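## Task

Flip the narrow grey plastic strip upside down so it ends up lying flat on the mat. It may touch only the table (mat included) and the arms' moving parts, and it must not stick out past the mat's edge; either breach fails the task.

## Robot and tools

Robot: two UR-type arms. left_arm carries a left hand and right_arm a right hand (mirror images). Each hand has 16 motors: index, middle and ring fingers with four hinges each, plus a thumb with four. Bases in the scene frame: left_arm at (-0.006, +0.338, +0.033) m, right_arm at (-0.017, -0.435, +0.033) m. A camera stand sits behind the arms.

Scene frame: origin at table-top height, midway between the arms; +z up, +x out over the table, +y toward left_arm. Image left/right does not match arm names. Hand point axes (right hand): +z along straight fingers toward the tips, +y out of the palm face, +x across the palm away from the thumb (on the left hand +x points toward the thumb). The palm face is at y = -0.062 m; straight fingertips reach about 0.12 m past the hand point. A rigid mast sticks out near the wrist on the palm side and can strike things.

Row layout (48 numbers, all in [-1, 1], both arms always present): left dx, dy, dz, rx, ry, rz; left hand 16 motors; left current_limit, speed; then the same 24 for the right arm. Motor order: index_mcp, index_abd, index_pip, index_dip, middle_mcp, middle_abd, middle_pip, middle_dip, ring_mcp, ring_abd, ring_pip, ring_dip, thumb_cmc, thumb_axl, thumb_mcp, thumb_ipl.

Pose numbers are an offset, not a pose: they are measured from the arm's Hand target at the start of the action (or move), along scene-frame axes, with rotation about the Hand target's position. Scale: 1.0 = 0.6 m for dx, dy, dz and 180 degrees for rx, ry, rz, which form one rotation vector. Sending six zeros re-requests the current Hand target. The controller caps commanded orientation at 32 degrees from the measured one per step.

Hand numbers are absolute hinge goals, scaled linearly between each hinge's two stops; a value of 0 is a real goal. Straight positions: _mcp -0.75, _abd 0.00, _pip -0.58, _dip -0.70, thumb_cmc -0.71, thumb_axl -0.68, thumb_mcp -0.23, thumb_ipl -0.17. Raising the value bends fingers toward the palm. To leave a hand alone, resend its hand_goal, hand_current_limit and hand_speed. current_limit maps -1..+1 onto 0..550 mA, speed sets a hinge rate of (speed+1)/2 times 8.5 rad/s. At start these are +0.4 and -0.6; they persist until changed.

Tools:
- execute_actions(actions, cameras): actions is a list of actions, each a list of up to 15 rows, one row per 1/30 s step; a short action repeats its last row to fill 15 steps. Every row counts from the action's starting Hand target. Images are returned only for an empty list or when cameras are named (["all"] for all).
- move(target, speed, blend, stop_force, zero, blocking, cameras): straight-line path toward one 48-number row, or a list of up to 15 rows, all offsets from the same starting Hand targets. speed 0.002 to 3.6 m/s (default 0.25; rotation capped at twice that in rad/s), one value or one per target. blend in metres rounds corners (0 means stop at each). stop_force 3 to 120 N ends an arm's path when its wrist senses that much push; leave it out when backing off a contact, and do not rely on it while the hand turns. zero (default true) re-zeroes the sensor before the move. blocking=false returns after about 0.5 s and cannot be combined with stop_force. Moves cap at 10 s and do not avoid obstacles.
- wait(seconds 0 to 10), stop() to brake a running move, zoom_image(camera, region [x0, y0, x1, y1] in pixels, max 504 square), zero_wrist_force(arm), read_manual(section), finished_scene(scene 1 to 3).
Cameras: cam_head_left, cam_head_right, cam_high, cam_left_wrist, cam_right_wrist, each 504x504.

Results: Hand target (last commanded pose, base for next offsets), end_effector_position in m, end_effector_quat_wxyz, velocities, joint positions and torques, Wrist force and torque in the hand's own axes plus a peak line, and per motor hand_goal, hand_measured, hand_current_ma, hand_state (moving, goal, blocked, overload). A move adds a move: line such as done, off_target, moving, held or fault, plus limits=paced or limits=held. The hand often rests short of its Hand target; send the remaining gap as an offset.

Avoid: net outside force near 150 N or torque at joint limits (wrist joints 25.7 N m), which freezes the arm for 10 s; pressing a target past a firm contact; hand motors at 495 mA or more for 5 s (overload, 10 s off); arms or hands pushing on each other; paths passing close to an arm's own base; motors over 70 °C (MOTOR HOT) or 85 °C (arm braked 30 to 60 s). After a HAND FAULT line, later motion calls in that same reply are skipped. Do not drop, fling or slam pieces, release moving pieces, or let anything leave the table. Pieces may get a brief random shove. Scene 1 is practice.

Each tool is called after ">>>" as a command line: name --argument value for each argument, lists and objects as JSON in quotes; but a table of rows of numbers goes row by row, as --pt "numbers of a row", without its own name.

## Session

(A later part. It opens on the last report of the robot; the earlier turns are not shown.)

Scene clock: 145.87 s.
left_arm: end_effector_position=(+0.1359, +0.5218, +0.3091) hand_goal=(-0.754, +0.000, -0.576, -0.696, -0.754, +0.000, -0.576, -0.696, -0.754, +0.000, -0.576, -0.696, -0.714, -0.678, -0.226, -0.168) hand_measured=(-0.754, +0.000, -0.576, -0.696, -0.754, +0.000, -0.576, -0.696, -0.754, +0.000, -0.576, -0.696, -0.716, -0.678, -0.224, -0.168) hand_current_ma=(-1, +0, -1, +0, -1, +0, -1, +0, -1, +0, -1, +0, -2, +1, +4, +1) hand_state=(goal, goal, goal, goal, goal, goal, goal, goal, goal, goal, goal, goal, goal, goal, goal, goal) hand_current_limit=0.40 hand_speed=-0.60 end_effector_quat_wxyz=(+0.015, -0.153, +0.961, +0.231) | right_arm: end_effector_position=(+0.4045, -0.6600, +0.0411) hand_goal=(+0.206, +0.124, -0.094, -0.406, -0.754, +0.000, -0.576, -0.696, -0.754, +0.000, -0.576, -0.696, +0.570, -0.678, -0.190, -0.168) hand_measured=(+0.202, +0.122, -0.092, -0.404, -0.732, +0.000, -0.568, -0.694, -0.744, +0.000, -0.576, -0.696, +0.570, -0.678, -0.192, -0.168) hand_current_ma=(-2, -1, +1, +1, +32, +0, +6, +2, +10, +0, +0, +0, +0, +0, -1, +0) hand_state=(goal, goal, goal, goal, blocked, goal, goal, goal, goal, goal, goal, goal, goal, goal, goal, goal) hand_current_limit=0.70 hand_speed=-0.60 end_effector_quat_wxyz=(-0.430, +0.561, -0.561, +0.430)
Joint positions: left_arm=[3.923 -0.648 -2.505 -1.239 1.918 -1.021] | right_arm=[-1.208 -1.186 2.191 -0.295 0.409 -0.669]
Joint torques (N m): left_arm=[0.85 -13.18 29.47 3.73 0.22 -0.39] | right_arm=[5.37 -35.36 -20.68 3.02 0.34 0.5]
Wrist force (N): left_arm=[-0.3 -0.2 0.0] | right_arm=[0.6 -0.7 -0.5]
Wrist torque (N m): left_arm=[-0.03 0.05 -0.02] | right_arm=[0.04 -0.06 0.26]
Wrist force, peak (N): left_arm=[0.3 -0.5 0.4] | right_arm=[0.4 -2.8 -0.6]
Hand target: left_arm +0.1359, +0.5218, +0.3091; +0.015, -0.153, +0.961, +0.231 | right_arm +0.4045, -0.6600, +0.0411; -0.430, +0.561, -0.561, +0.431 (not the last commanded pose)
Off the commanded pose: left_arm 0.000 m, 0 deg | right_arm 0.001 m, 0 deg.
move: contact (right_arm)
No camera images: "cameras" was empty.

>>> move --pt "0 0 0 0 0 0 -0.754 0 -0.576 -0.696 -0.754 0 -0.576 -0.696 -0.754 0 -0.576 -0.696 -0.714 -0.678 -0.226 -0.168 0.4 -0.6 0 -0.01 0.0017 0 0 0 0.2055 0.125 -0.0949 -0.4058 -0.754 0 -0.576 -0.696 -0.754 0 -0.576 -0.696 0.571 -0.678 -0.19 -0.168 0.7 -0.6" --pt "0 0 0 0 0 0 -0.754 0 -0.576 -0.696 -0.754 0 -0.576 -0.696 -0.754 0 -0.576 -0.696 -0.714 -0.678 -0.226 -0.168 0.4 -0.6 0 -0.233 0.0019 0 0 0 0.2055 0.125 -0.0949 -0.4058 -0.754 0 -0.576 -0.696 -0.754 0 -0.576 -0.696 0.571 -0.678 -0.19 -0.168 0.7 -0.6" --pt "0 0 0 0 0 0 -0.754 0 -0.576 -0.696 -0.754 0 -0.576 -0.696 -0.754 0 -0.576 -0.696 -0.714 -0.678 -0.226 -0.168 0.4 -0.6 0 -0.4333 0.0032 0 0 0 0.2055 0.125 -0.0949 -0.4058 -0.754 0 -0.576 -0.696 -0.754 0 -0.576 -0.696 0.571 -0.678 -0.19 -0.168 0.7 -0.6" --pt "0 0 0 0 0 0 -0.754 0 -0.576 -0.696 -0.754 0 -0.576 -0.696 -0.754 0 -0.576 -0.696 -0.714 -0.678 -0.226 -0.168 0.4 -0.6 0 -0.5725 0.0042 0 0 0 0.2055 0.125 -0.0949 -0.4058 -0.754 0 -0.576 -0.696 -0.754 0 -0.576 -0.696 0.571 -0.678 -0.19 -0.168 0.7 -0.6" --speed 0.042 --blend '[0.001,0.003,0.003,0]' --stop_force 8 --cameras '["cam_head_left"]'

>>> zoom_image --camera "cam_head_left" --region '[444, 225, 504, 285]'

Scene clock: 163.10 s.
left_arm: end_effector_position=(+0.1359, +0.5218, +0.3091) hand_goal=(-0.754, +0.000, -0.576, -0.696, -0.754, +0.000, -0.576, -0.696, -0.754, +0.000, -0.576, -0.696, -0.714, -0.678, -0.226, -0.168) hand_measured=(-0.754, +0.000, -0.576, -0.696, -0.754, +0.000, -0.576, -0.696, -0.754, +0.000, -0.576, -0.696, -0.716, -0.678, -0.224, -0.168) hand_current_ma=(-1, +0, -1, +0, -1, +0, -1, +0, -1, +0, -1, +0, -2, +1, +4, +1) hand_state=(goal, goal, goal, goal, goal, goal, goal, goal, goal, goal, goal, goal, goal, goal, goal, goal) hand_current_limit=0.40 hand_speed=-0.60 end_effector_quat_wxyz=(+0.015, -0.153, +0.961, +0.231) | right_arm: end_effector_position=(+0.4045, -1.0035, +0.0437) hand_goal=(+0.206, +0.124, -0.094, -0.406, -0.754, +0.000, -0.576, -0.696, -0.754, +0.000, -0.576, -0.696, +0.570, -0.678, -0.190, -0.168) hand_measured=(+0.206, +0.120, -0.092, -0.404, -0.732, +0.000, -0.568, -0.694, -0.744, +0.000, -0.576, -0.696, +0.564, -0.678, -0.192, -0.168) hand_current_ma=(+0, -3, +1, +1, +32, +0, +6, +2, +10, +0, +0, +0, -5, +0, -1, +0) hand_state=(goal, goal, goal, goal, blocked, goal, goal, goal, goal, goal, goal, goal, goal, goal, goal, goal) hand_current_limit=0.70 hand_speed=-0.60 end_effector_quat_wxyz=(-0.430, +0.561, -0.561, +0.431)
Joint positions: left_arm=[3.923 -0.648 -2.505 -1.239 1.918 -1.021] | right_arm=[-1.38 -0.558 1.057 0.575 0.3 -1.056]
Joint torques (N m): left_arm=[0.24 -13.61 30.56 3.87 0.43 -0.37] | right_arm=[-13.8 -41.5 -29.98 3.87 -4.17 -2.2]
Wrist force (N): left_arm=[-0.2 -0.2 -0.1] | right_arm=[0.6 1.4 -0.8]
Wrist torque (N m): left_arm=[-0.03 0.03 -0.02] | right_arm=[0.12 -0.09 0.35]
Wrist force, peak (N): left_arm=[-0.6 0.0 0.3] | right_arm=[0.8 2.0 -0.7]
Hand target: left_arm +0.1359, +0.5218, +0.3091; +0.015, -0.153, +0.961, +0.231 | right_arm +0.4045, -1.0035, +0.0437; -0.430, +0.561, -0.561, +0.431
Off the commanded pose: left_arm 0.000 m, 0 deg | right_arm 0.000 m, 0 deg.
move: done
Images, in order (width x height): cam_head_left 504x504.

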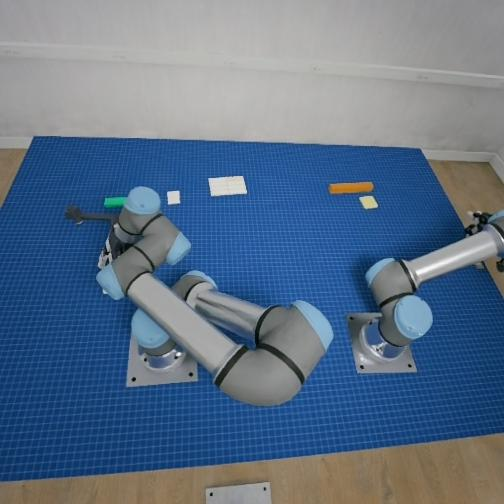

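Scaled by 8.400 from the camera's 504x504 image, which has a finer 720x720 frame.

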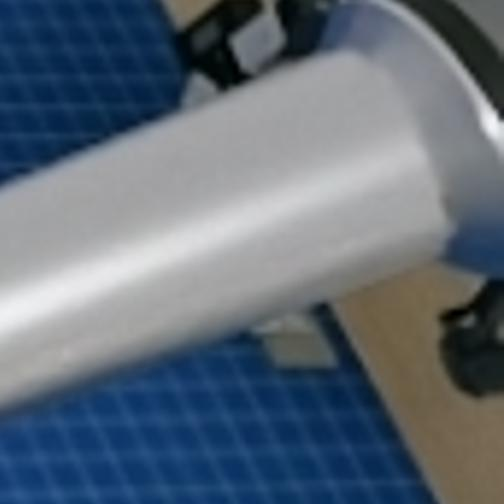

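>>> move --pt "0 0 0 0 0 0 -0.754 0 -0.576 -0.696 -0.754 0 -0.576 -0.696 -0.754 0 -0.576 -0.696 -0.714 -0.678 -0.226 -0.168 0.4 -0.6 0 0.0167 0.005 0 0 0 0.2055 0.125 -0.0949 -0.4058 -0.754 0 -0.576 -0.696 -0.754 0 -0.576 -0.696 0.571 -0.678 -0.19 -0.168 0.7 -0.6" --pt "0 0 0 0 0 0 -0.754 0 -0.576 -0.696 -0.754 0 -0.576 -0.696 -0.754 0 -0.576 -0.696 -0.714 -0.678 -0.226 -0.168 0.4 -0.6 0.0217 0.0167 0.005 0 0 0 0.2055 0.125 -0.0949 -0.4058 -0.754 0 -0.576 -0.696 -0.754 0 -0.576 -0.696 -0.714 -0.678 -0.226 -0.168 0.7 -0.6" --pt "0 0 0 0 0 0 -0.754 0 -0.576 -0.696 -0.754 0 -0.576 -0.696 -0.754 0 -0.576 -0.696 -0.714 -0.678 -0.226 -0.168 0.4 -0.6 0.0217 0.0167 -0.0018 0 0 0 0.2055 0.125 -0.0949 -0.4058 -0.754 0 -0.576 -0.696 -0.754 0 -0.576 -0.696 -0.714 -0.678 -0.226 -0.168 0.7 -0.6" --speed 0.04 --cameras '["cam_head_left"]'

>>> zoom_image --camera "cam_head_left" --region '[444, 225, 504, 285]'

Scene clock: 191.73 s.
left_arm: end_effector_position=(+0.1359, +0.5218, +0.3091) hand_goal=(-0.754, +0.000, -0.576, -0.696, -0.754, +0.000, -0.576, -0.696, -0.754, +0.000, -0.576, -0.696, -0.714, -0.678, -0.226, -0.168) hand_measured=(-0.754, +0.000, -0.576, -0.696, -0.754, +0.000, -0.576, -0.696, -0.754, +0.000, -0.576, -0.696, -0.716, -0.678, -0.224, -0.168) hand_current_ma=(-1, +0, -1, +0, -1, +0, -1, +0, -1, +0, -1, +0, -2, +1, +4, +1) hand_state=(goal, goal, goal, goal, goal, goal, goal, goal, goal, goal, goal, goal, goal, goal, goal, goal) hand_current_limit=0.40 hand_speed=-0.60 end_effector_quat_wxyz=(+0.015, -0.153, +0.961, +0.231) | right_arm: end_effector_position=(+0.4175, -0.9935, +0.0428) hand_goal=(+0.206, +0.124, -0.094, -0.406, -0.754, +0.000, -0.576, -0.696, -0.754, +0.000, -0.576, -0.696, -0.714, -0.678, -0.226, -0.168) hand_measured=(+0.206, +0.120, -0.092, -0.404, -0.732, +0.000, -0.568, -0.694, -0.744, +0.000, -0.576, -0.696, -0.694, -0.678, -0.222, -0.168) hand_current_ma=(+0, -2, +1, +1, +32, +0, +6, +2, +10, +0, +0, +0, +29, +0, +5, +0) hand_state=(goal, goal, goal, goal, blocked, goal, goal, goal, goal, goal, goal, goal, blocked, goal, goal, goal) hand_current_limit=0.70 hand_speed=-0.60 end_effector_quat_wxyz=(-0.430, +0.561, -0.561, +0.431)
Joint positions: left_arm=[3.923 -0.648 -2.505 -1.239 1.918 -1.021] | right_arm=[-1.356 -0.583 1.094 0.499 0.312 -0.988]
Joint torques (N m): left_arm=[0.3 -13.68 31.14 4.04 0.26 -0.37] | right_arm=[11.6 -40.23 -5.84 0.25 0.8 -0.36]
Wrist force (N): left_arm=[0.1 -0.4 0.0] | right_arm=[0.9 1.7 -0.6]
Wrist torque (N m): left_arm=[-0.07 -0.01 0.02] | right_arm=[0.15 -0.12 0.23]
Wrist force, peak (N): left_arm=[-0.5 -0.1 0.2] | right_arm=[0.9 1.8 -0.8]
Hand target: left_arm +0.1359, +0.5218, +0.3091; +0.015, -0.153, +0.961, +0.231 | right_arm +0.4175, -0.9935, +0.0426; -0.430, +0.561, -0.561, +0.431
Off the commanded pose: left_arm 0.000 m, 0 deg | right_arm 0.000 m, 0 deg.
move: done
Images, in order (width x height): cam_head_left 504x504.

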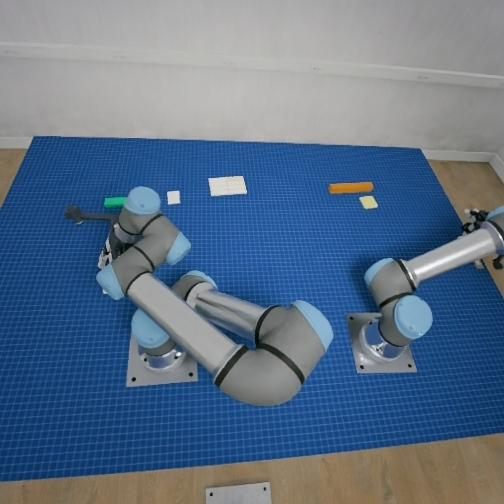

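Scaled by 8.400 from the camera's 504x504 image, which has a finer 720x720 frame.

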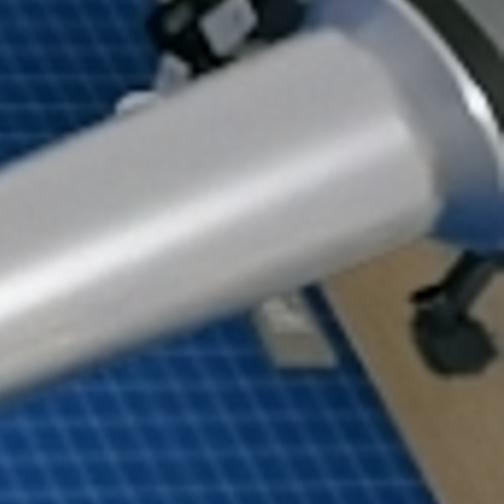

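>>> move --pt "0 0 0 0 0 0 -0.754 0 -0.576 -0.696 -0.754 0 -0.576 -0.696 -0.754 0 -0.576 -0.696 -0.714 -0.678 -0.226 -0.168 0.4 -0.6 0 -0.0167 -0.0003 0 0 0 0.2055 0.125 -0.0949 -0.4058 -0.754 0 -0.576 -0.696 -0.754 0 -0.576 -0.696 -0.714 -0.678 -0.226 -0.168 0.7 -0.6" --pt "0 0 0 0 0 0 -0.754 0 -0.576 -0.696 -0.754 0 -0.576 -0.696 -0.754 0 -0.576 -0.696 -0.714 -0.678 -0.226 -0.168 0.4 -0.6 0.0092 -0.0565 -0.0003 0 0 0 0.2055 0.125 -0.0949 -0.4058 -0.754 0 -0.576 -0.696 -0.754 0 -0.576 -0.696 -0.714 -0.678 -0.226 -0.168 0.7 -0.6" --pt "0 0 0 0 0 0 -0.754 0 -0.576 -0.696 -0.754 0 -0.576 -0.696 -0.754 0 -0.576 -0.696 -0.714 -0.678 -0.226 -0.168 0.4 -0.6 0.0042 -0.097 -0.0003 0 0 0 0.2055 0.125 -0.0949 -0.4058 -0.754 0 -0.576 -0.696 -0.754 0 -0.576 -0.696 -0.714 -0.678 -0.226 -0.168 0.7 -0.6" --pt "0 0 0 0 0 0 -0.754 0 -0.576 -0.696 -0.754 0 -0.576 -0.696 -0.754 0 -0.576 -0.696 -0.714 -0.678 -0.226 -0.168 0.4 -0.6 -0.0145 -0.1333 -0.0003 0 0 0 0.2055 0.125 -0.0949 -0.4058 -0.754 0 -0.576 -0.696 -0.754 0 -0.576 -0.696 -0.714 -0.678 -0.226 -0.168 0.7 -0.6" --pt "0 0 0 0 0 0 -0.754 0 -0.576 -0.696 -0.754 0 -0.576 -0.696 -0.754 0 -0.576 -0.696 -0.714 -0.678 -0.226 -0.168 0.4 -0.6 -0.0385 -0.1575 -0.0003 0 0 0 0.2055 0.125 -0.0949 -0.4058 -0.754 0 -0.576 -0.696 -0.754 0 -0.576 -0.696 -0.714 -0.678 -0.226 -0.168 0.7 -0.6" --speed 0.03 --stop_force 6 --blend '[0.003,0.003,0.003,0.003,0]' --cameras '["cam_head_left","cam_head_right"]'

Scene clock: 235.83 s.
left_arm: end_effector_position=(+0.1359, +0.5218, +0.3091) hand_goal=(-0.754, +0.000, -0.576, -0.696, -0.754, +0.000, -0.576, -0.696, -0.754, +0.000, -0.576, -0.696, -0.714, -0.678, -0.226, -0.168) hand_measured=(-0.754, +0.000, -0.576, -0.696, -0.754, +0.000, -0.576, -0.696, -0.754, +0.000, -0.576, -0.696, -0.716, -0.678, -0.224, -0.168) hand_current_ma=(-1, +0, -1, +0, -1, +0, -1, +0, -1, +0, -1, +0, -2, +1, +4, +1) hand_state=(goal, goal, goal, goal, goal, goal, goal, goal, goal, goal, goal, goal, goal, goal, goal, goal) hand_current_limit=0.40 hand_speed=-0.60 end_effector_quat_wxyz=(+0.015, -0.153, +0.961, +0.231) | right_arm: end_effector_position=(+0.3944, -1.0880, +0.0424) hand_goal=(+0.206, +0.124, -0.094, -0.406, -0.754, +0.000, -0.576, -0.696, -0.754, +0.000, -0.576, -0.696, -0.714, -0.678, -0.226, -0.168) hand_measured=(+0.206, +0.120, -0.092, -0.404, -0.732, +0.000, -0.568, -0.694, -0.744, +0.000, -0.576, -0.696, -0.694, -0.678, -0.222, -0.168) hand_current_ma=(+0, -2, +1, +1, +32, +0, +6, +2, +10, +0, +0, +0, +29, +0, +5, +0) hand_state=(goal, goal, goal, goal, blocked, goal, goal, goal, goal, goal, goal, goal, blocked, goal, goal, goal) hand_current_limit=0.70 hand_speed=-0.60 end_effector_quat_wxyz=(-0.430, +0.561, -0.561, +0.431)
Joint positions: left_arm=[3.923 -0.648 -2.505 -1.239 1.918 -1.021] | right_arm=[-1.412 -0.293 0.539 0.924 0.286 -1.155]
Joint torques (N m): left_arm=[-0.06 -13.51 31.47 3.99 0.31 -0.25] | right_arm=[-13.44 -48.11 -31.35 4.03 -4.2 -2.19]
Wrist force (N): left_arm=[0.0 -0.2 0.0] | right_arm=[1.0 1.1 -0.6]
Wrist torque (N m): left_arm=[-0.04 0.00 0.01] | right_arm=[0.10 -0.05 0.32]
Wrist force, peak (N): left_arm=[-0.6 -0.3 0.2] | right_arm=[1.2 1.9 -0.2]
Hand target: left_arm +0.1359, +0.5218, +0.3091; +0.015, -0.153, +0.961, +0.231 | right_arm +0.3944, -1.0880, +0.0424; -0.430, +0.561, -0.561, +0.431
Off the commanded pose: left_arm 0.000 m, 0 deg | right_arm 0.000 m, 0 deg.
move: done
Images, in order (width x height): cam_head_left 504x504, cam_head_right 504x504.

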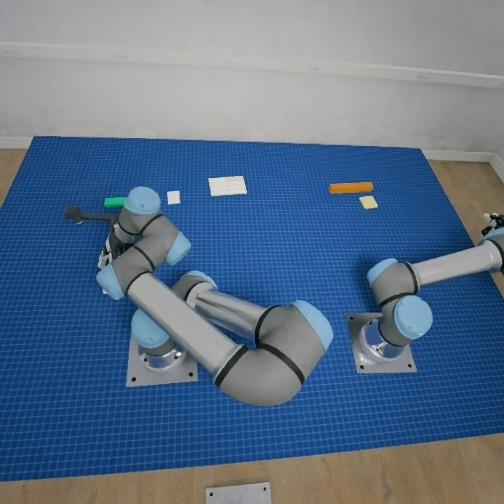

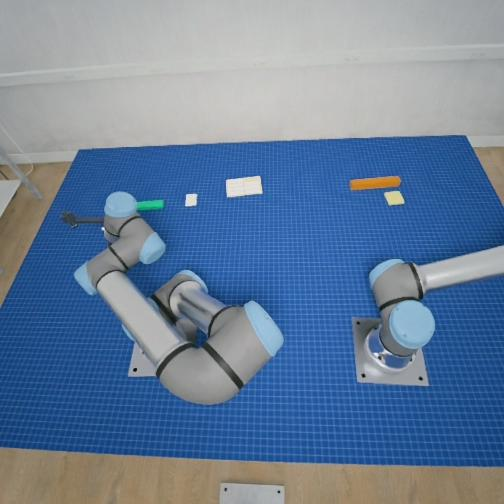

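>>> move --pt "0 0 0 0 0 0 -0.754 0 -0.576 -0.696 -0.754 0 -0.576 -0.696 -0.754 0 -0.576 -0.696 -0.714 -0.678 -0.226 -0.168 0.4 -0.6 0.05 0.0 0.08 0 0 0 0.2055 0.125 -0.0949 -0.4058 -0.754 0 -0.576 -0.696 -0.754 0 -0.576 -0.696 -0.714 -0.678 -0.226 -0.168 0.7 -0.6" --pt "0 0 0 0 0 0 -0.754 0 -0.576 -0.696 -0.754 0 -0.576 -0.696 -0.754 0 -0.576 -0.696 -0.714 -0.678 -0.226 -0.168 0.4 -0.6 0.176 0.8 0.246 0 0 0 0.2055 0.125 -0.0949 -0.4058 -0.754 0 -0.576 -0.696 -0.754 0 -0.576 -0.696 -0.714 -0.678 -0.226 -0.168 0.7 -0.6" --speed '[0.15,0.5]' --blend '[0.02,0]'

>>> move --pt "0 0 0 0 0 0 -0.754 0 -0.576 -0.696 -0.754 0 -0.576 -0.696 -0.754 0 -0.576 -0.696 -0.714 -0.678 -0.226 -0.168 0.4 -0.6 0.0725 0.818 0 0 0 0 0.2055 0.125 -0.0949 -0.4058 -0.754 0 -0.576 -0.696 -0.754 0 -0.576 -0.696 -0.714 -0.678 -0.226 -0.168 0.7 -0.6" --speed 0.5 --cameras '["cam_head_left","cam_head_right"]'

>>> zoom_image --camera "cam_head_left" --region '[434, 215, 504, 285]'

Scene clock: 247.97 s.
left_arm: end_effector_position=(+0.1359, +0.5218, +0.3091) hand_goal=(-0.754, +0.000, -0.576, -0.696, -0.754, +0.000, -0.576, -0.696, -0.754, +0.000, -0.576, -0.696, -0.714, -0.678, -0.226, -0.168) hand_measured=(-0.754, +0.000, -0.576, -0.696, -0.754, +0.000, -0.576, -0.696, -0.754, +0.000, -0.576, -0.696, -0.716, -0.678, -0.224, -0.168) hand_current_ma=(-1, +0, -1, +0, -1, +0, -1, +0, -1, +0, -1, +0, -2, +1, +4, +1) hand_state=(goal, goal, goal, goal, goal, goal, goal, goal, goal, goal, goal, goal, goal, goal, goal, goal) hand_current_limit=0.40 hand_speed=-0.60 end_effector_quat_wxyz=(+0.015, -0.153, +0.961, +0.231) | right_arm: end_effector_position=(+0.5000, -0.6080, +0.1900) hand_goal=(+0.206, +0.124, -0.094, -0.406, -0.754, +0.000, -0.576, -0.696, -0.754, +0.000, -0.576, -0.696, -0.714, -0.678, -0.226, -0.168) hand_measured=(+0.206, +0.120, -0.092, -0.404, -0.732, +0.000, -0.568, -0.694, -0.744, +0.000, -0.576, -0.696, -0.694, -0.678, -0.222, -0.168) hand_current_ma=(+0, -2, +1, +1, +32, +0, +6, +2, +10, +0, +0, +0, +28, +0, +4, +0) hand_state=(goal, goal, goal, goal, blocked, goal, goal, goal, goal, goal, goal, goal, goal, goal, goal, goal) hand_current_limit=0.70 hand_speed=-0.60 end_effector_quat_wxyz=(-0.430, +0.561, -0.561, +0.430)
Joint positions: left_arm=[3.923 -0.648 -2.505 -1.239 1.918 -1.021] | right_arm=[-0.874 -1.457 1.977 -0.103 0.696 -0.329]
Joint torques (N m): left_arm=[0.1 -13.92 31.4 3.89 0.23 -0.43] | right_arm=[11.13 -33.63 -7.19 -1.95 1.79 1.76]
Wrist force (N): left_arm=[-0.1 -0.1 0.1] | right_arm=[0.7 1.6 -0.7]
Wrist torque (N m): left_arm=[-0.02 0.02 -0.01] | right_arm=[0.12 -0.11 0.21]
Wrist force, peak (N): left_arm=[0.0 -0.5 -0.2] | right_arm=[1.3 2.7 -1.1]
Hand target: left_arm +0.1359, +0.5218, +0.3091; +0.015, -0.153, +0.961, +0.231 | right_arm +0.5000, -0.6080, +0.1900; -0.430, +0.561, -0.561, +0.431
Off the commanded pose: left_arm 0.000 m, 0 deg | right_arm 0.000 m, 0 deg.
move: done

Scene clock: 250.07 s.
left_arm: end_effector_position=(+0.1359, +0.5218, +0.3091) hand_goal=(-0.754, +0.000, -0.576, -0.696, -0.754, +0.000, -0.576, -0.696, -0.754, +0.000, -0.576, -0.696, -0.714, -0.678, -0.226, -0.168) hand_measured=(-0.754, +0.000, -0.576, -0.696, -0.754, +0.000, -0.576, -0.696, -0.754, +0.000, -0.576, -0.696, -0.716, -0.678, -0.224, -0.168) hand_current_ma=(-1, +0, -1, +0, -1, +0, -1, +0, -1, +0, -1, +0, -2, +1, +4, +1) hand_state=(goal, goal, goal, goal, goal, goal, goal, goal, goal, goal, goal, goal, goal, goal, goal, goal) hand_current_limit=0.40 hand_speed=-0.60 end_effector_quat_wxyz=(+0.015, -0.153, +0.961, +0.231) | right_arm: end_effector_position=(+0.5435, -0.1172, +0.1900) hand_goal=(+0.206, +0.124, -0.094, -0.406, -0.754, +0.000, -0.576, -0.696, -0.754, +0.000, -0.576, -0.696, -0.714, -0.678, -0.226, -0.168) hand_measured=(+0.206, +0.120, -0.092, -0.404, -0.734, +0.000, -0.568, -0.694, -0.744, +0.000, -0.576, -0.696, -0.694, -0.678, -0.222, -0.168) hand_current_ma=(+0, -2, +1, +1, +32, +0, +6, +2, +10, +0, +0, +0, +28, +0, +4, +0) hand_state=(goal, goal, goal, goal, blocked, goal, goal, goal, goal, goal, goal, goal, goal, goal, goal, goal) hand_current_limit=0.70 hand_speed=-0.60 end_effector_quat_wxyz=(-0.430, +0.561, -0.561, +0.430)
Joint positions: left_arm=[3.923 -0.648 -2.505 -1.239 1.918 -1.021] | right_arm=[0.44 -1.277 1.739 -0.179 1.952 0.107]
Joint torques (N m): left_arm=[0.43 -14.49 32.3 3.9 0.24 -0.61] | right_arm=[12.41 -20.24 -33.79 1.11 2.62 2.13]
Wrist force (N): left_arm=[-0.2 0.1 0.2] | right_arm=[0.2 1.8 -0.2]
Wrist torque (N m): left_arm=[-0.01 0.04 -0.02] | right_arm=[0.09 -0.02 0.07]
Wrist force, peak (N): left_arm=[-0.1 -0.4 0.3] | right_arm=[2.3 1.6 -0.6]
Hand target: left_arm +0.1359, +0.5218, +0.3091; +0.015, -0.153, +0.961, +0.231 | right_arm +0.5435, -0.1172, +0.1900; -0.430, +0.561, -0.561, +0.431
Off the commanded pose: left_arm 0.000 m, 0 deg | right_arm 0.000 m, 0 deg.
move: done
Images, in order (width x height): cam_head_left 504x504, cam_head_right 504x504.

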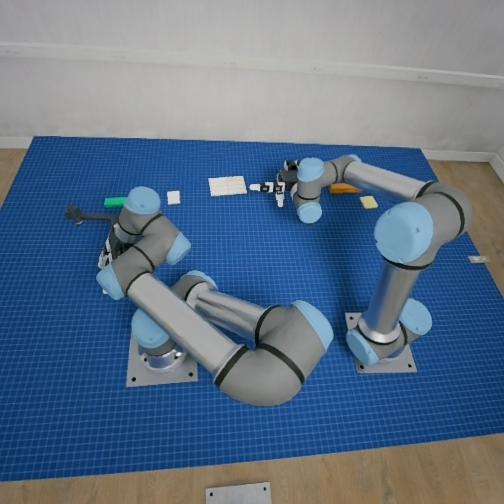

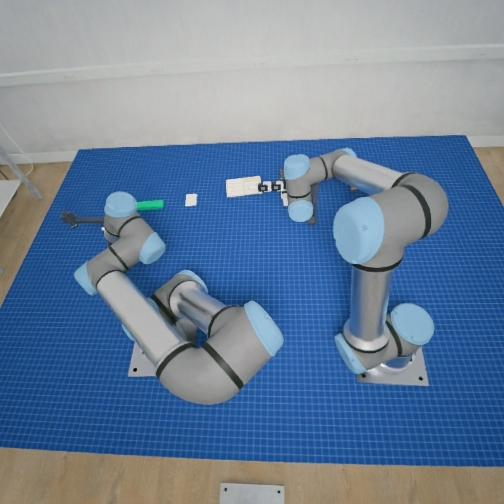

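Scaled by 7.200 from the camera's 504x504 image, which has a finer 720x720 frame.

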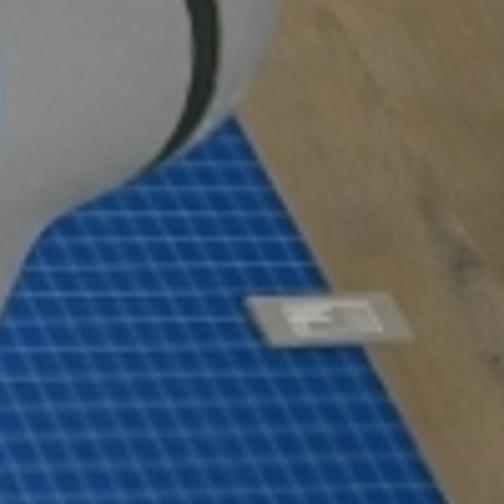

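>>> move --pt "0 0 0 0 0 0 -0.754 0 -0.576 -0.696 -0.754 0 -0.576 -0.696 -0.754 0 -0.576 -0.696 -0.714 -0.678 -0.226 -0.168 0.4 -0.6 -0.0725 -0.4717 0.1833 0 0 0.2778 0.2055 0.125 -0.0949 -0.4058 -0.754 0 -0.576 -0.696 -0.754 0 -0.576 -0.696 -0.714 -0.678 -0.226 -0.168 0.7 -0.6" --pt "0 0 0 0 0 0 -0.754 0 -0.576 -0.696 -0.754 0 -0.576 -0.696 -0.754 0 -0.576 -0.696 -0.714 -0.678 -0.226 -0.168 0.4 -0.6 -0.2392 -0.7217 0.1833 0 0 0.5556 0.2055 0.125 -0.0949 -0.4058 -0.754 0 -0.576 -0.696 -0.754 0 -0.576 -0.696 -0.714 -0.678 -0.226 -0.168 0.7 -0.6" --speed 0.4 --blend '[0.05,0]'

Scene clock: 290.97 s.
left_arm: end_effector_position=(+0.1359, +0.5218, +0.3091) hand_goal=(-0.754, +0.000, -0.576, -0.696, -0.754, +0.000, -0.576, -0.696, -0.754, +0.000, -0.576, -0.696, -0.714, -0.678, -0.226, -0.168) hand_measured=(-0.754, +0.000, -0.576, -0.696, -0.754, +0.000, -0.576, -0.696, -0.754, +0.000, -0.576, -0.696, -0.716, -0.678, -0.224, -0.168) hand_current_ma=(-1, +0, -1, +0, -1, +0, -1, +0, -1, +0, -1, +0, -2, +1, +4, +1) hand_state=(goal, goal, goal, goal, goal, goal, goal, goal, goal, goal, goal, goal, goal, goal, goal, goal) hand_current_limit=0.40 hand_speed=-0.60 end_effector_quat_wxyz=(+0.015, -0.153, +0.961, +0.231) | right_arm: end_effector_position=(+0.4000, -0.5502, +0.3000) hand_goal=(+0.206, +0.124, -0.094, -0.406, -0.754, +0.000, -0.576, -0.696, -0.754, +0.000, -0.576, -0.696, -0.714, -0.678, -0.226, -0.168) hand_measured=(+0.208, +0.120, -0.092, -0.404, -0.734, +0.000, -0.570, -0.694, -0.744, +0.000, -0.576, -0.696, -0.694, -0.678, -0.224, -0.168) hand_current_ma=(+2, -2, +1, +1, +31, +0, +6, +2, +10, +0, +0, +0, +27, +0, +1, +0) hand_state=(goal, goal, goal, goal, blocked, goal, goal, goal, goal, goal, goal, goal, goal, goal, goal, goal) hand_current_limit=0.70 hand_speed=-0.60 end_effector_quat_wxyz=(-0.606, +0.790, +0.069, -0.052)
Joint positions: left_arm=[3.923 -0.648 -2.505 -1.239 1.918 -1.021] | right_arm=[-0.77 -1.256 1.418 -0.473 -1.011 0.167]
Joint torques (N m): left_arm=[-0.71 -15.02 33.45 4.03 0.28 -0.28] | right_arm=[12.98 -19.91 -34.22 2.76 -2.35 2.66]
Wrist force (N): left_arm=[-0.2 -0.2 0.1] | right_arm=[0.3 2.3 0.4]
Wrist torque (N m): left_arm=[-0.03 0.03 -0.02] | right_arm=[0.14 -0.07 0.17]
Wrist force, peak (N): left_arm=[-0.6 -0.1 0.2] | right_arm=[0.0 2.6 -1.3]
Hand target: left_arm +0.1359, +0.5218, +0.3091; +0.015, -0.153, +0.961, +0.231 | right_arm +0.4000, -0.5502, +0.3000; -0.606, +0.791, +0.070, -0.053
Off the commanded pose: left_arm 0.000 m, 0 deg | right_arm 0.000 m, 0 deg.
move: done; limits=paced

>>> move --pt "0 0 0 0 0 0 -0.754 0 -0.576 -0.696 -0.754 0 -0.576 -0.696 -0.754 0 -0.576 -0.696 -0.714 -0.678 -0.226 -0.168 0.4 -0.6 0 -0.3833 0.0333 -0.4096 -0.0728 0 0.288 0.11 -0.0949 -0.6957 -0.754 0 -0.576 -0.696 -0.754 0 -0.576 -0.696 0.571 -0.678 -0.507 0.351 0.7 -0.6" --speed 0.35

Scene clock: 327.67 s.
left_arm: end_effector_position=(+0.1359, +0.5218, +0.3091) hand_goal=(-0.754, +0.000, -0.576, -0.696, -0.754, +0.000, -0.576, -0.696, -0.754, +0.000, -0.576, -0.696, -0.714, -0.678, -0.226, -0.168) hand_measured=(-0.754, +0.000, -0.576, -0.696, -0.754, +0.000, -0.576, -0.696, -0.754, +0.000, -0.576, -0.696, -0.716, -0.678, -0.224, -0.168) hand_current_ma=(-1, +0, -1, +0, -1, +0, -1, +0, -1, +0, -1, +0, -2, +1, +4, +1) hand_state=(goal, goal, goal, goal, goal, goal, goal, goal, goal, goal, goal, goal, goal, goal, goal, goal) hand_current_limit=0.40 hand_speed=-0.60 end_effector_quat_wxyz=(+0.015, -0.153, +0.961, +0.231) | right_arm: end_effector_position=(+0.4000, -0.7801, +0.3200) hand_goal=(+0.288, +0.110, -0.094, -0.696, -0.754, +0.000, -0.576, -0.696, -0.754, +0.000, -0.576, -0.696, +0.570, -0.678, -0.508, +0.350) hand_measured=(+0.280, +0.112, -0.094, -0.694, -0.748, +0.000, -0.572, -0.694, -0.748, +0.000, -0.576, -0.696, +0.568, -0.678, -0.502, +0.348) hand_current_ma=(-7, +1, +0, +1, +4, +0, +2, +1, +5, +0, +0, +0, -1, +0, +8, -1) hand_state=(goal, goal, goal, goal, goal, goal, goal, goal, goal, goal, goal, goal, goal, goal, goal, goal) hand_current_limit=0.70 hand_speed=-0.60 end_effector_quat_wxyz=(-0.001, +0.996, +0.088, +0.001)
Joint positions: left_arm=[3.923 -0.648 -2.505 -1.239 1.918 -1.021] | right_arm=[-0.773 -1.588 1.769 -1.751 -1.569 0.576]
Joint torques (N m): left_arm=[0.37 -14.35 33.11 4.04 0.14 -0.41] | right_arm=[11.39 -32.04 -12.62 -4.55 -2.73 -0.07]
Wrist force (N): left_arm=[-0.1 -0.1 0.0] | right_arm=[-0.4 0.4 0.3]
Wrist torque (N m): left_arm=[-0.02 0.01 0.00] | right_arm=[0.09 -0.09 -0.03]
Wrist force, peak (N): left_arm=[-0.5 0.2 0.2] | right_arm=[0.4 2.6 0.2]
Hand target: left_arm +0.1359, +0.5218, +0.3091; +0.015, -0.153, +0.961, +0.231 | right_arm +0.4000, -0.7802, +0.3200; -0.001, +0.996, +0.088, +0.001
Off the commanded pose: left_arm 0.000 m, 0 deg | right_arm 0.000 m, 0 deg.
move: done

>>> move --pt "0 0 0 0 0 0 -0.754 0 -0.576 -0.696 -0.754 0 -0.576 -0.696 -0.754 0 -0.576 -0.696 -0.714 -0.678 -0.226 -0.168 0.4 -0.6 0.1467 -0.3217 -0.0333 0 0 0.5167 0.288 0.11 -0.0949 -0.6957 -0.754 0 -0.576 -0.696 -0.754 0 -0.576 -0.696 0.571 -0.678 -0.507 0.351 0.7 -0.6" --pt "0 0 0 0 0 0 -0.754 0 -0.576 -0.696 -0.754 0 -0.576 -0.696 -0.754 0 -0.576 -0.696 -0.714 -0.678 -0.226 -0.168 0.4 -0.6 -0.1283 -0.6417 -0.2 0 0 -0.9672 0.288 0.11 -0.0949 -0.6957 -0.754 0 -0.576 -0.696 -0.754 0 -0.576 -0.696 0.571 -0.678 -0.507 0.351 0.7 -0.6" --speed 0.4 --blend '[0.04,0]' --cameras '["cam_head_left","cam_high","cam_right_wrist"]'

>>> zoom_image --camera "cam_high" --region '[380, 180, 504, 304]'

Scene clock: 343.30 s.
left_arm: end_effector_position=(+0.1359, +0.5218, +0.3091) hand_goal=(-0.754, +0.000, -0.576, -0.696, -0.754, +0.000, -0.576, -0.696, -0.754, +0.000, -0.576, -0.696, -0.714, -0.678, -0.226, -0.168) hand_measured=(-0.754, +0.000, -0.576, -0.696, -0.754, +0.000, -0.576, -0.696, -0.754, +0.000, -0.576, -0.696, -0.716, -0.678, -0.224, -0.168) hand_current_ma=(-1, +0, -1, +0, -1, +0, -1, +0, -1, +0, -1, +0, -2, +1, +4, +1) hand_state=(goal, goal, goal, goal, goal, goal, goal, goal, goal, goal, goal, goal, goal, goal, goal, goal) hand_current_limit=0.40 hand_speed=-0.60 end_effector_quat_wxyz=(+0.015, -0.153, +0.961, +0.231) | right_arm: end_effector_position=(+0.3230, -1.1651, +0.1999) hand_goal=(+0.288, +0.110, -0.094, -0.696, -0.754, +0.000, -0.576, -0.696, -0.754, +0.000, -0.576, -0.696, +0.570, -0.678, -0.508, +0.350) hand_measured=(+0.280, +0.112, -0.094, -0.694, -0.750, +0.000, -0.572, -0.694, -0.750, +0.000, -0.576, -0.696, +0.568, -0.678, -0.502, +0.348) hand_current_ma=(-8, +1, +0, +1, +3, +0, +2, +1, +4, +0, +0, +0, -1, +0, +8, -1) hand_state=(goal, goal, goal, goal, goal, goal, goal, goal, goal, goal, goal, goal, goal, goal, goal, goal) hand_current_limit=0.70 hand_speed=-0.60 end_effector_quat_wxyz=(+0.000, -0.139, +0.990, -0.001)
Joint positions: left_arm=[3.923 -0.648 -2.505 -1.239 1.918 -1.021] | right_arm=[-1.281 -0.412 0.248 -1.409 -1.572 -3.176]
Joint torques (N m): left_arm=[-0.46 -14.72 34.28 3.99 0.19 -0.4] | right_arm=[12.42 -49.66 -35.72 -0.69 -2.44 -2.22]
Wrist force (N): left_arm=[-0.1 -0.1 0.1] | right_arm=[-0.4 0.0 0.0]
Wrist torque (N m): left_arm=[-0.02 0.02 0.00] | right_arm=[0.07 -0.04 0.05]
Wrist force, peak (N): left_arm=[-0.1 -0.6 0.1] | right_arm=[-0.6 0.9 0.3]
Hand target: left_arm +0.1359, +0.5218, +0.3091; +0.015, -0.153, +0.961, +0.231 | right_arm +0.3230, -1.1652, +0.2000; -0.001, -0.139, +0.990, -0.001
Off the commanded pose: left_arm 0.000 m, 0 deg | right_arm 0.000 m, 0 deg.
move: done
Images, in order (width x height): cam_head_left 504x504, cam_high 504x504, cam_right_wrist 504x504.

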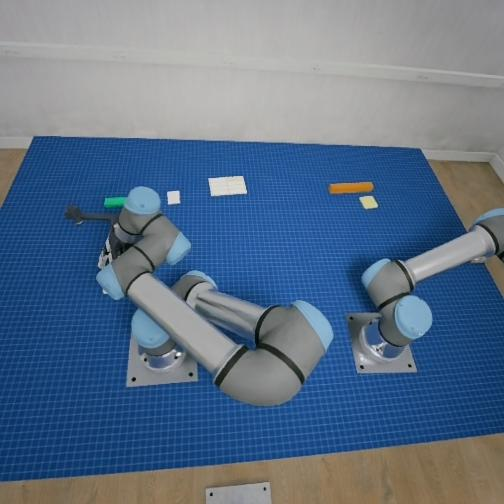

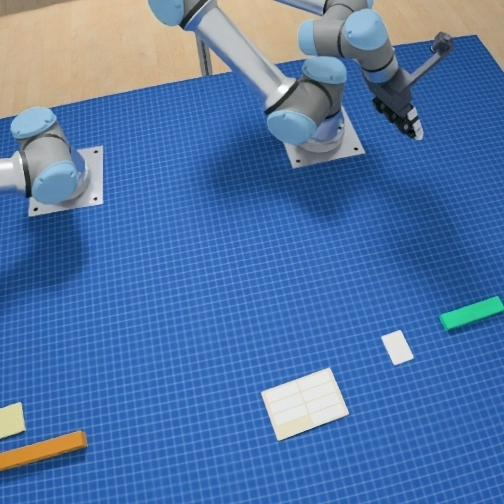

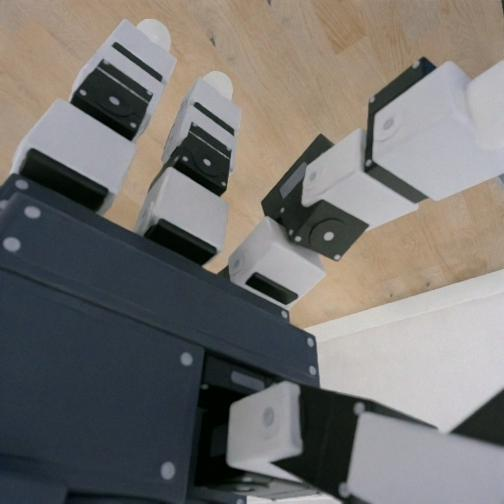

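Scaled by 4.065 from the camera's 504x504 image, which has a finer 720x720 frame.

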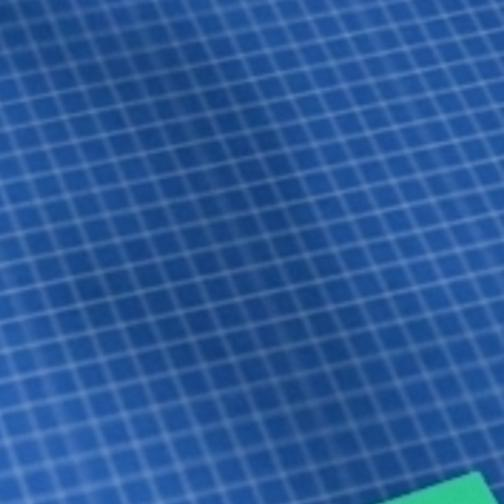

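>>> move --pt "0 0 0 0 0 0 -0.754 0 -0.576 -0.696 -0.754 0 -0.576 -0.696 -0.754 0 -0.576 -0.696 -0.714 -0.678 -0.226 -0.168 0.4 -0.6 0 0 -0.4242 0 0 0 0.288 0.11 -0.0949 -0.6957 -0.754 0 -0.576 -0.696 -0.754 0 -0.576 -0.696 0.571 -0.678 -0.507 0.351 0.7 -0.6" --speed 0.12 --stop_force 10 --cameras '["cam_head_left","cam_right_wrist"]'

>>> zoom_image --camera "cam_head_left" --region '[434, 205, 504, 275]'

Scene clock: 354.37 s.
left_arm: end_effector_position=(+0.1359, +0.5218, +0.3091) hand_goal=(-0.754, +0.000, -0.576, -0.696, -0.754, +0.000, -0.576, -0.696, -0.754, +0.000, -0.576, -0.696, -0.714, -0.678, -0.226, -0.168) hand_measured=(-0.754, +0.000, -0.576, -0.696, -0.754, +0.000, -0.576, -0.696, -0.754, +0.000, -0.576, -0.696, -0.716, -0.678, -0.224, -0.168) hand_current_ma=(-1, +0, -1, +0, -1, +0, -1, +0, -1, +0, -1, +0, -2, +1, +4, +1) hand_state=(goal, goal, goal, goal, goal, goal, goal, goal, goal, goal, goal, goal, goal, goal, goal, goal) hand_current_limit=0.40 hand_speed=-0.60 end_effector_quat_wxyz=(+0.015, -0.153, +0.961, +0.231) | right_arm: end_effector_position=(+0.3230, -1.1652, -0.0546) hand_goal=(+0.288, +0.110, -0.094, -0.696, -0.754, +0.000, -0.576, -0.696, -0.754, +0.000, -0.576, -0.696, +0.570, -0.678, -0.508, +0.350) hand_measured=(+0.280, +0.112, -0.094, -0.694, -0.750, +0.000, -0.572, -0.694, -0.750, +0.000, -0.576, -0.696, +0.568, -0.678, -0.502, +0.348) hand_current_ma=(-8, +1, +0, +1, +3, +0, +2, +1, +4, +0, +0, +0, -1, +0, +8, -1) hand_state=(goal, goal, goal, goal, goal, goal, goal, goal, goal, goal, goal, goal, goal, goal, goal, goal) hand_current_limit=0.70 hand_speed=-0.60 end_effector_quat_wxyz=(-0.001, -0.139, +0.990, -0.001)
Joint positions: left_arm=[3.923 -0.648 -2.505 -1.239 1.918 -1.021] | right_arm=[-1.281 -0.276 0.63 -1.927 -1.572 -3.176]
Joint torques (N m): left_arm=[1.1 -15.27 34.42 3.97 0.16 -0.6] | right_arm=[11.8 -51.56 -35.89 -4.13 2.3 2.03]
Wrist force (N): left_arm=[0.0 -0.3 0.2] | right_arm=[-0.3 0.3 -0.3]
Wrist torque (N m): left_arm=[-0.05 0.02 0.00] | right_arm=[0.14 -0.11 0.14]
Wrist force, peak (N): left_arm=[-0.5 -0.3 -0.2] | right_arm=[-0.4 0.5 -0.7]
Hand target: left_arm +0.1359, +0.5218, +0.3091; +0.015, -0.153, +0.961, +0.231 | right_arm +0.3230, -1.1652, -0.0546; -0.001, -0.139, +0.990, -0.001
Off the commanded pose: left_arm 0.000 m, 0 deg | right_arm 0.000 m, 0 deg.
move: done
Images, in order (width x height): cam_head_left 504x504, cam_right_wrist 504x504.

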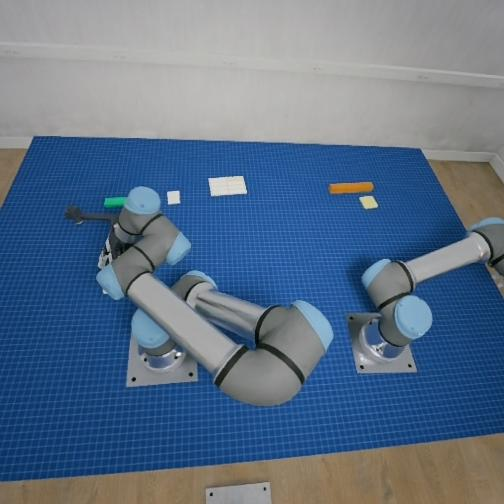

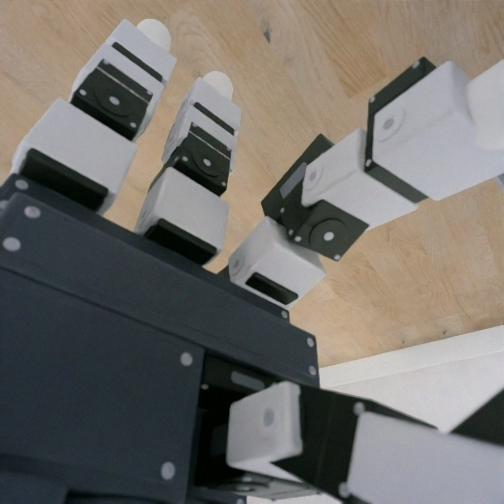

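Scaled by 7.200 from the camera's 504x504 image, which has a finer 720x720 frame.

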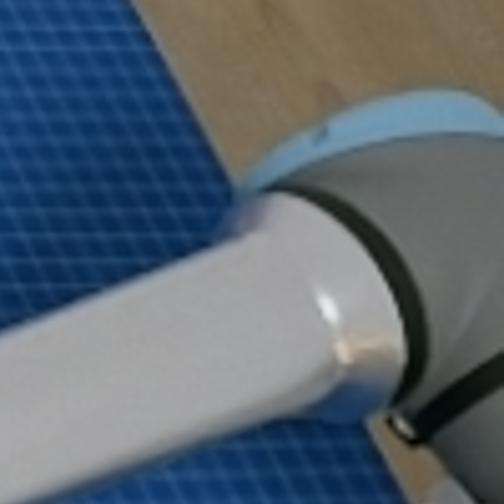

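>>> move --pt "0 0 0 0 0 0 -0.754 0 -0.576 -0.696 -0.754 0 -0.576 -0.696 -0.754 0 -0.576 -0.696 -0.714 -0.678 -0.226 -0.168 0.4 -0.6 0 0.072 0 0 0 0 0.288 0.11 -0.0949 -0.6957 -0.754 0 -0.576 -0.696 -0.754 0 -0.576 -0.696 0.571 -0.678 -0.507 0.351 0.7 -0.6" --speed 0.05 --stop_force 4 --cameras '["cam_head_left","cam_right_wrist"]'

>>> zoom_image --camera "cam_right_wrist" --region '[354, 50, 504, 200]'

Scene clock: 361.10 s.
left_arm: end_effector_position=(+0.1359, +0.5218, +0.3091) hand_goal=(-0.754, +0.000, -0.576, -0.696, -0.754, +0.000, -0.576, -0.696, -0.754, +0.000, -0.576, -0.696, -0.714, -0.678, -0.226, -0.168) hand_measured=(-0.754, +0.000, -0.576, -0.696, -0.754, +0.000, -0.576, -0.696, -0.754, +0.000, -0.576, -0.696, -0.716, -0.678, -0.224, -0.168) hand_current_ma=(-1, +0, -1, +0, -1, +0, -1, +0, -1, +0, -1, +0, -2, +1, +4, +1) hand_state=(goal, goal, goal, goal, goal, goal, goal, goal, goal, goal, goal, goal, goal, goal, goal, goal) hand_current_limit=0.40 hand_speed=-0.60 end_effector_quat_wxyz=(+0.015, -0.153, +0.961, +0.231) | right_arm: end_effector_position=(+0.3230, -1.1220, -0.0546) hand_goal=(+0.288, +0.110, -0.094, -0.696, -0.754, +0.000, -0.576, -0.696, -0.754, +0.000, -0.576, -0.696, +0.570, -0.678, -0.508, +0.350) hand_measured=(+0.280, +0.112, -0.094, -0.694, -0.750, +0.000, -0.574, -0.694, -0.750, +0.000, -0.576, -0.696, +0.568, -0.678, -0.502, +0.348) hand_current_ma=(-8, +1, +0, +1, +3, +0, +2, +1, +3, +0, +0, +0, -1, +0, +8, -1) hand_state=(goal, goal, goal, goal, goal, goal, goal, goal, goal, goal, goal, goal, goal, goal, goal, goal) hand_current_limit=0.70 hand_speed=-0.60 end_effector_quat_wxyz=(-0.001, -0.139, +0.990, -0.001)
Joint positions: left_arm=[3.923 -0.648 -2.505 -1.239 1.918 -1.021] | right_arm=[-1.268 -0.4 0.895 -2.067 -1.572 -3.164]
Joint torques (N m): left_arm=[-0.27 -15.75 34.59 3.82 0.2 -0.53] | right_arm=[12.59 -69.83 -9.85 -4.17 2.28 2.16]
Wrist force (N): left_arm=[-0.3 0.1 0.0] | right_arm=[-0.2 0.0 -0.2]
Wrist torque (N m): left_arm=[0.01 0.05 -0.03] | right_arm=[0.10 -0.09 -0.01]
Wrist force, peak (N): left_arm=[-0.2 -0.5 0.1] | right_arm=[-0.1 0.7 -0.4]
Hand target: left_arm +0.1359, +0.5218, +0.3091; +0.015, -0.153, +0.961, +0.231 | right_arm +0.3230, -1.1220, -0.0546; -0.001, -0.139, +0.990, -0.001
Off the commanded pose: left_arm 0.000 m, 0 deg | right_arm 0.000 m, 0 deg.
move: done
Images, in order (width x height): cam_head_left 504x504, cam_right_wrist 504x504.

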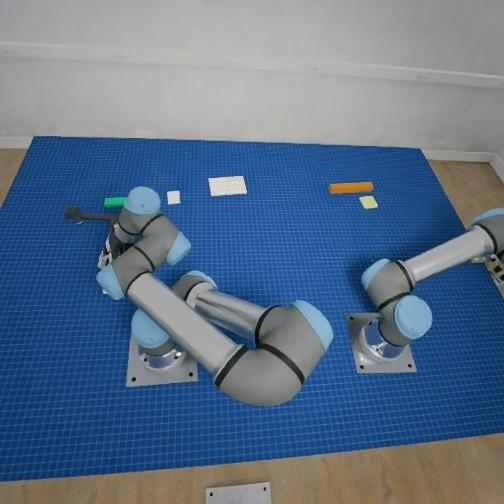

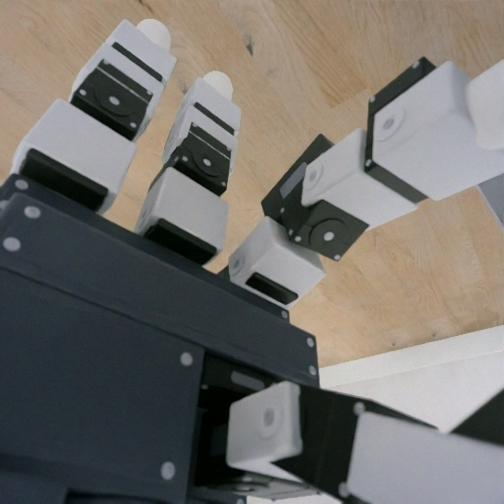

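Scaled by 3.360 from the camera's 504x504 image, which has a finer 720x720 frame.

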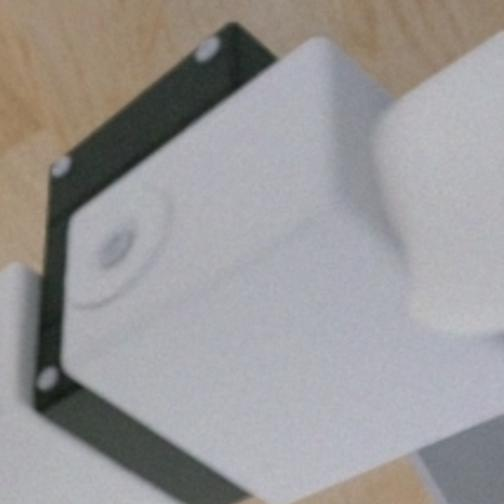

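>>> move --pt "0 0 0 0 0 0 -0.754 0 -0.576 -0.696 -0.754 0 -0.576 -0.696 -0.754 0 -0.576 -0.696 -0.714 -0.678 -0.226 -0.168 0.4 -0.6 0 0.045 0 0 0 0 0.288 0.11 -0.0949 -0.6957 -0.754 0 -0.576 -0.696 -0.754 0 -0.576 -0.696 0.571 -0.678 -0.507 0.351 0.7 -0.6" --speed 0.025 --stop_force 3 --cameras '["cam_head_left","cam_right_wrist"]'

>>> zoom_image --camera "cam_head_left" --region '[454, 235, 504, 285]'

>>> zoom_image --camera "cam_right_wrist" --region '[354, 50, 504, 200]'

Scene clock: 367.23 s.
left_arm: end_effector_position=(+0.1359, +0.5218, +0.3091) hand_goal=(-0.754, +0.000, -0.576, -0.696, -0.754, +0.000, -0.576, -0.696, -0.754, +0.000, -0.576, -0.696, -0.714, -0.678, -0.226, -0.168) hand_measured=(-0.754, +0.000, -0.576, -0.696, -0.754, +0.000, -0.576, -0.696, -0.754, +0.000, -0.576, -0.696, -0.716, -0.678, -0.224, -0.168) hand_current_ma=(-1, +0, -1, +0, -1, +0, -1, +0, -1, +0, -1, +0, -2, +1, +4, +1) hand_state=(goal, goal, goal, goal, goal, goal, goal, goal, goal, goal, goal, goal, goal, goal, goal, goal) hand_current_limit=0.40 hand_speed=-0.60 end_effector_quat_wxyz=(+0.015, -0.153, +0.961, +0.231) | right_arm: end_effector_position=(+0.3231, -1.1068, -0.0546) hand_goal=(+0.288, +0.110, -0.094, -0.696, -0.754, +0.000, -0.576, -0.696, -0.754, +0.000, -0.576, -0.696, +0.570, -0.678, -0.508, +0.350) hand_measured=(+0.272, +0.116, -0.084, -0.690, -0.750, +0.000, -0.574, -0.694, -0.750, +0.000, -0.576, -0.696, +0.568, -0.678, -0.502, +0.348) hand_current_ma=(-21, +4, +9, +5, +3, +0, +2, +1, +3, +0, +0, +0, -1, +0, +8, -1) hand_state=(goal, goal, goal, goal, goal, goal, goal, goal, goal, goal, goal, goal, goal, goal, goal, goal) hand_current_limit=0.70 hand_speed=-0.60 end_effector_quat_wxyz=(-0.001, -0.139, +0.990, -0.001)
Joint positions: left_arm=[3.923 -0.648 -2.505 -1.239 1.918 -1.021] | right_arm=[-1.264 -0.436 0.971 -2.107 -1.572 -3.159]
Joint torques (N m): left_arm=[0.33 -15.39 34.94 3.79 0.11 -0.58] | right_arm=[-12.83 -47.82 -33.52 -0.16 -0.23 -2.16]
Wrist force (N): left_arm=[-0.1 -0.2 0.1] | right_arm=[-0.4 -1.4 -0.3]
Wrist torque (N m): left_arm=[-0.04 0.03 0.00] | right_arm=[0.02 -0.06 0.01]
Wrist force, peak (N): left_arm=[-0.4 -0.3 -0.2] | right_arm=[-0.7 -11.1 0.9]
Hand target: left_arm +0.1359, +0.5218, +0.3091; +0.015, -0.153, +0.961, +0.231 | right_arm +0.3231, -1.1068, -0.0546; -0.001, -0.139, +0.990, -0.001 (not the last commanded pose)
Off the commanded pose: left_arm 0.000 m, 0 deg | right_arm 0.012 m, 0 deg.
move: contact (right_arm)
Images, in order (width x height): cam_head_left 504x504, cam_right_wrist 504x504.

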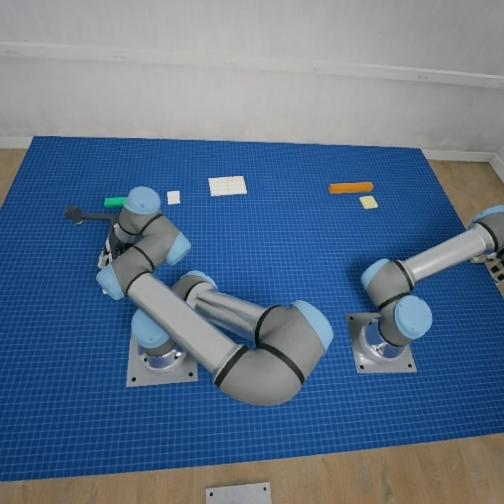

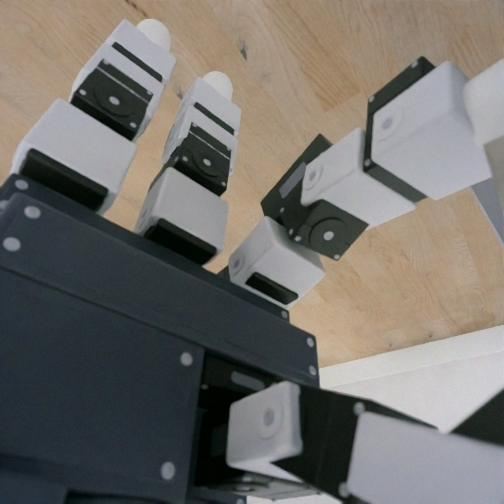

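Scaled by 10.080 from the camera's 504x504 image, which has a finer 720x720 frame.

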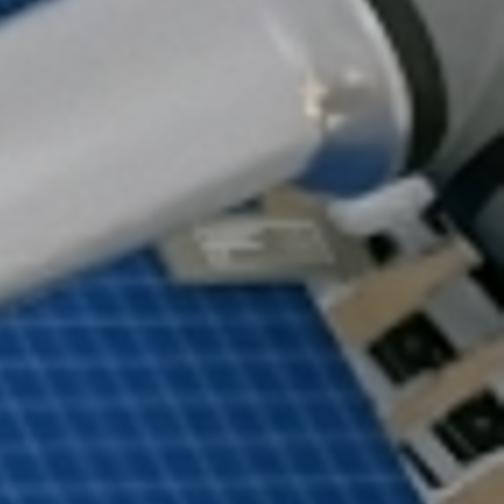

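Scaled by 3.360 from the camera's 504x504 image, which has a finer 720x720 frame.

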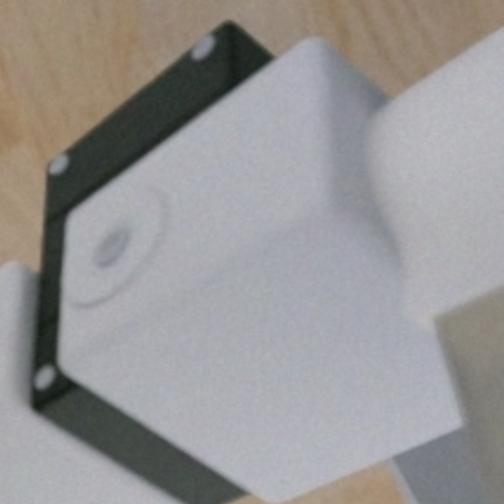

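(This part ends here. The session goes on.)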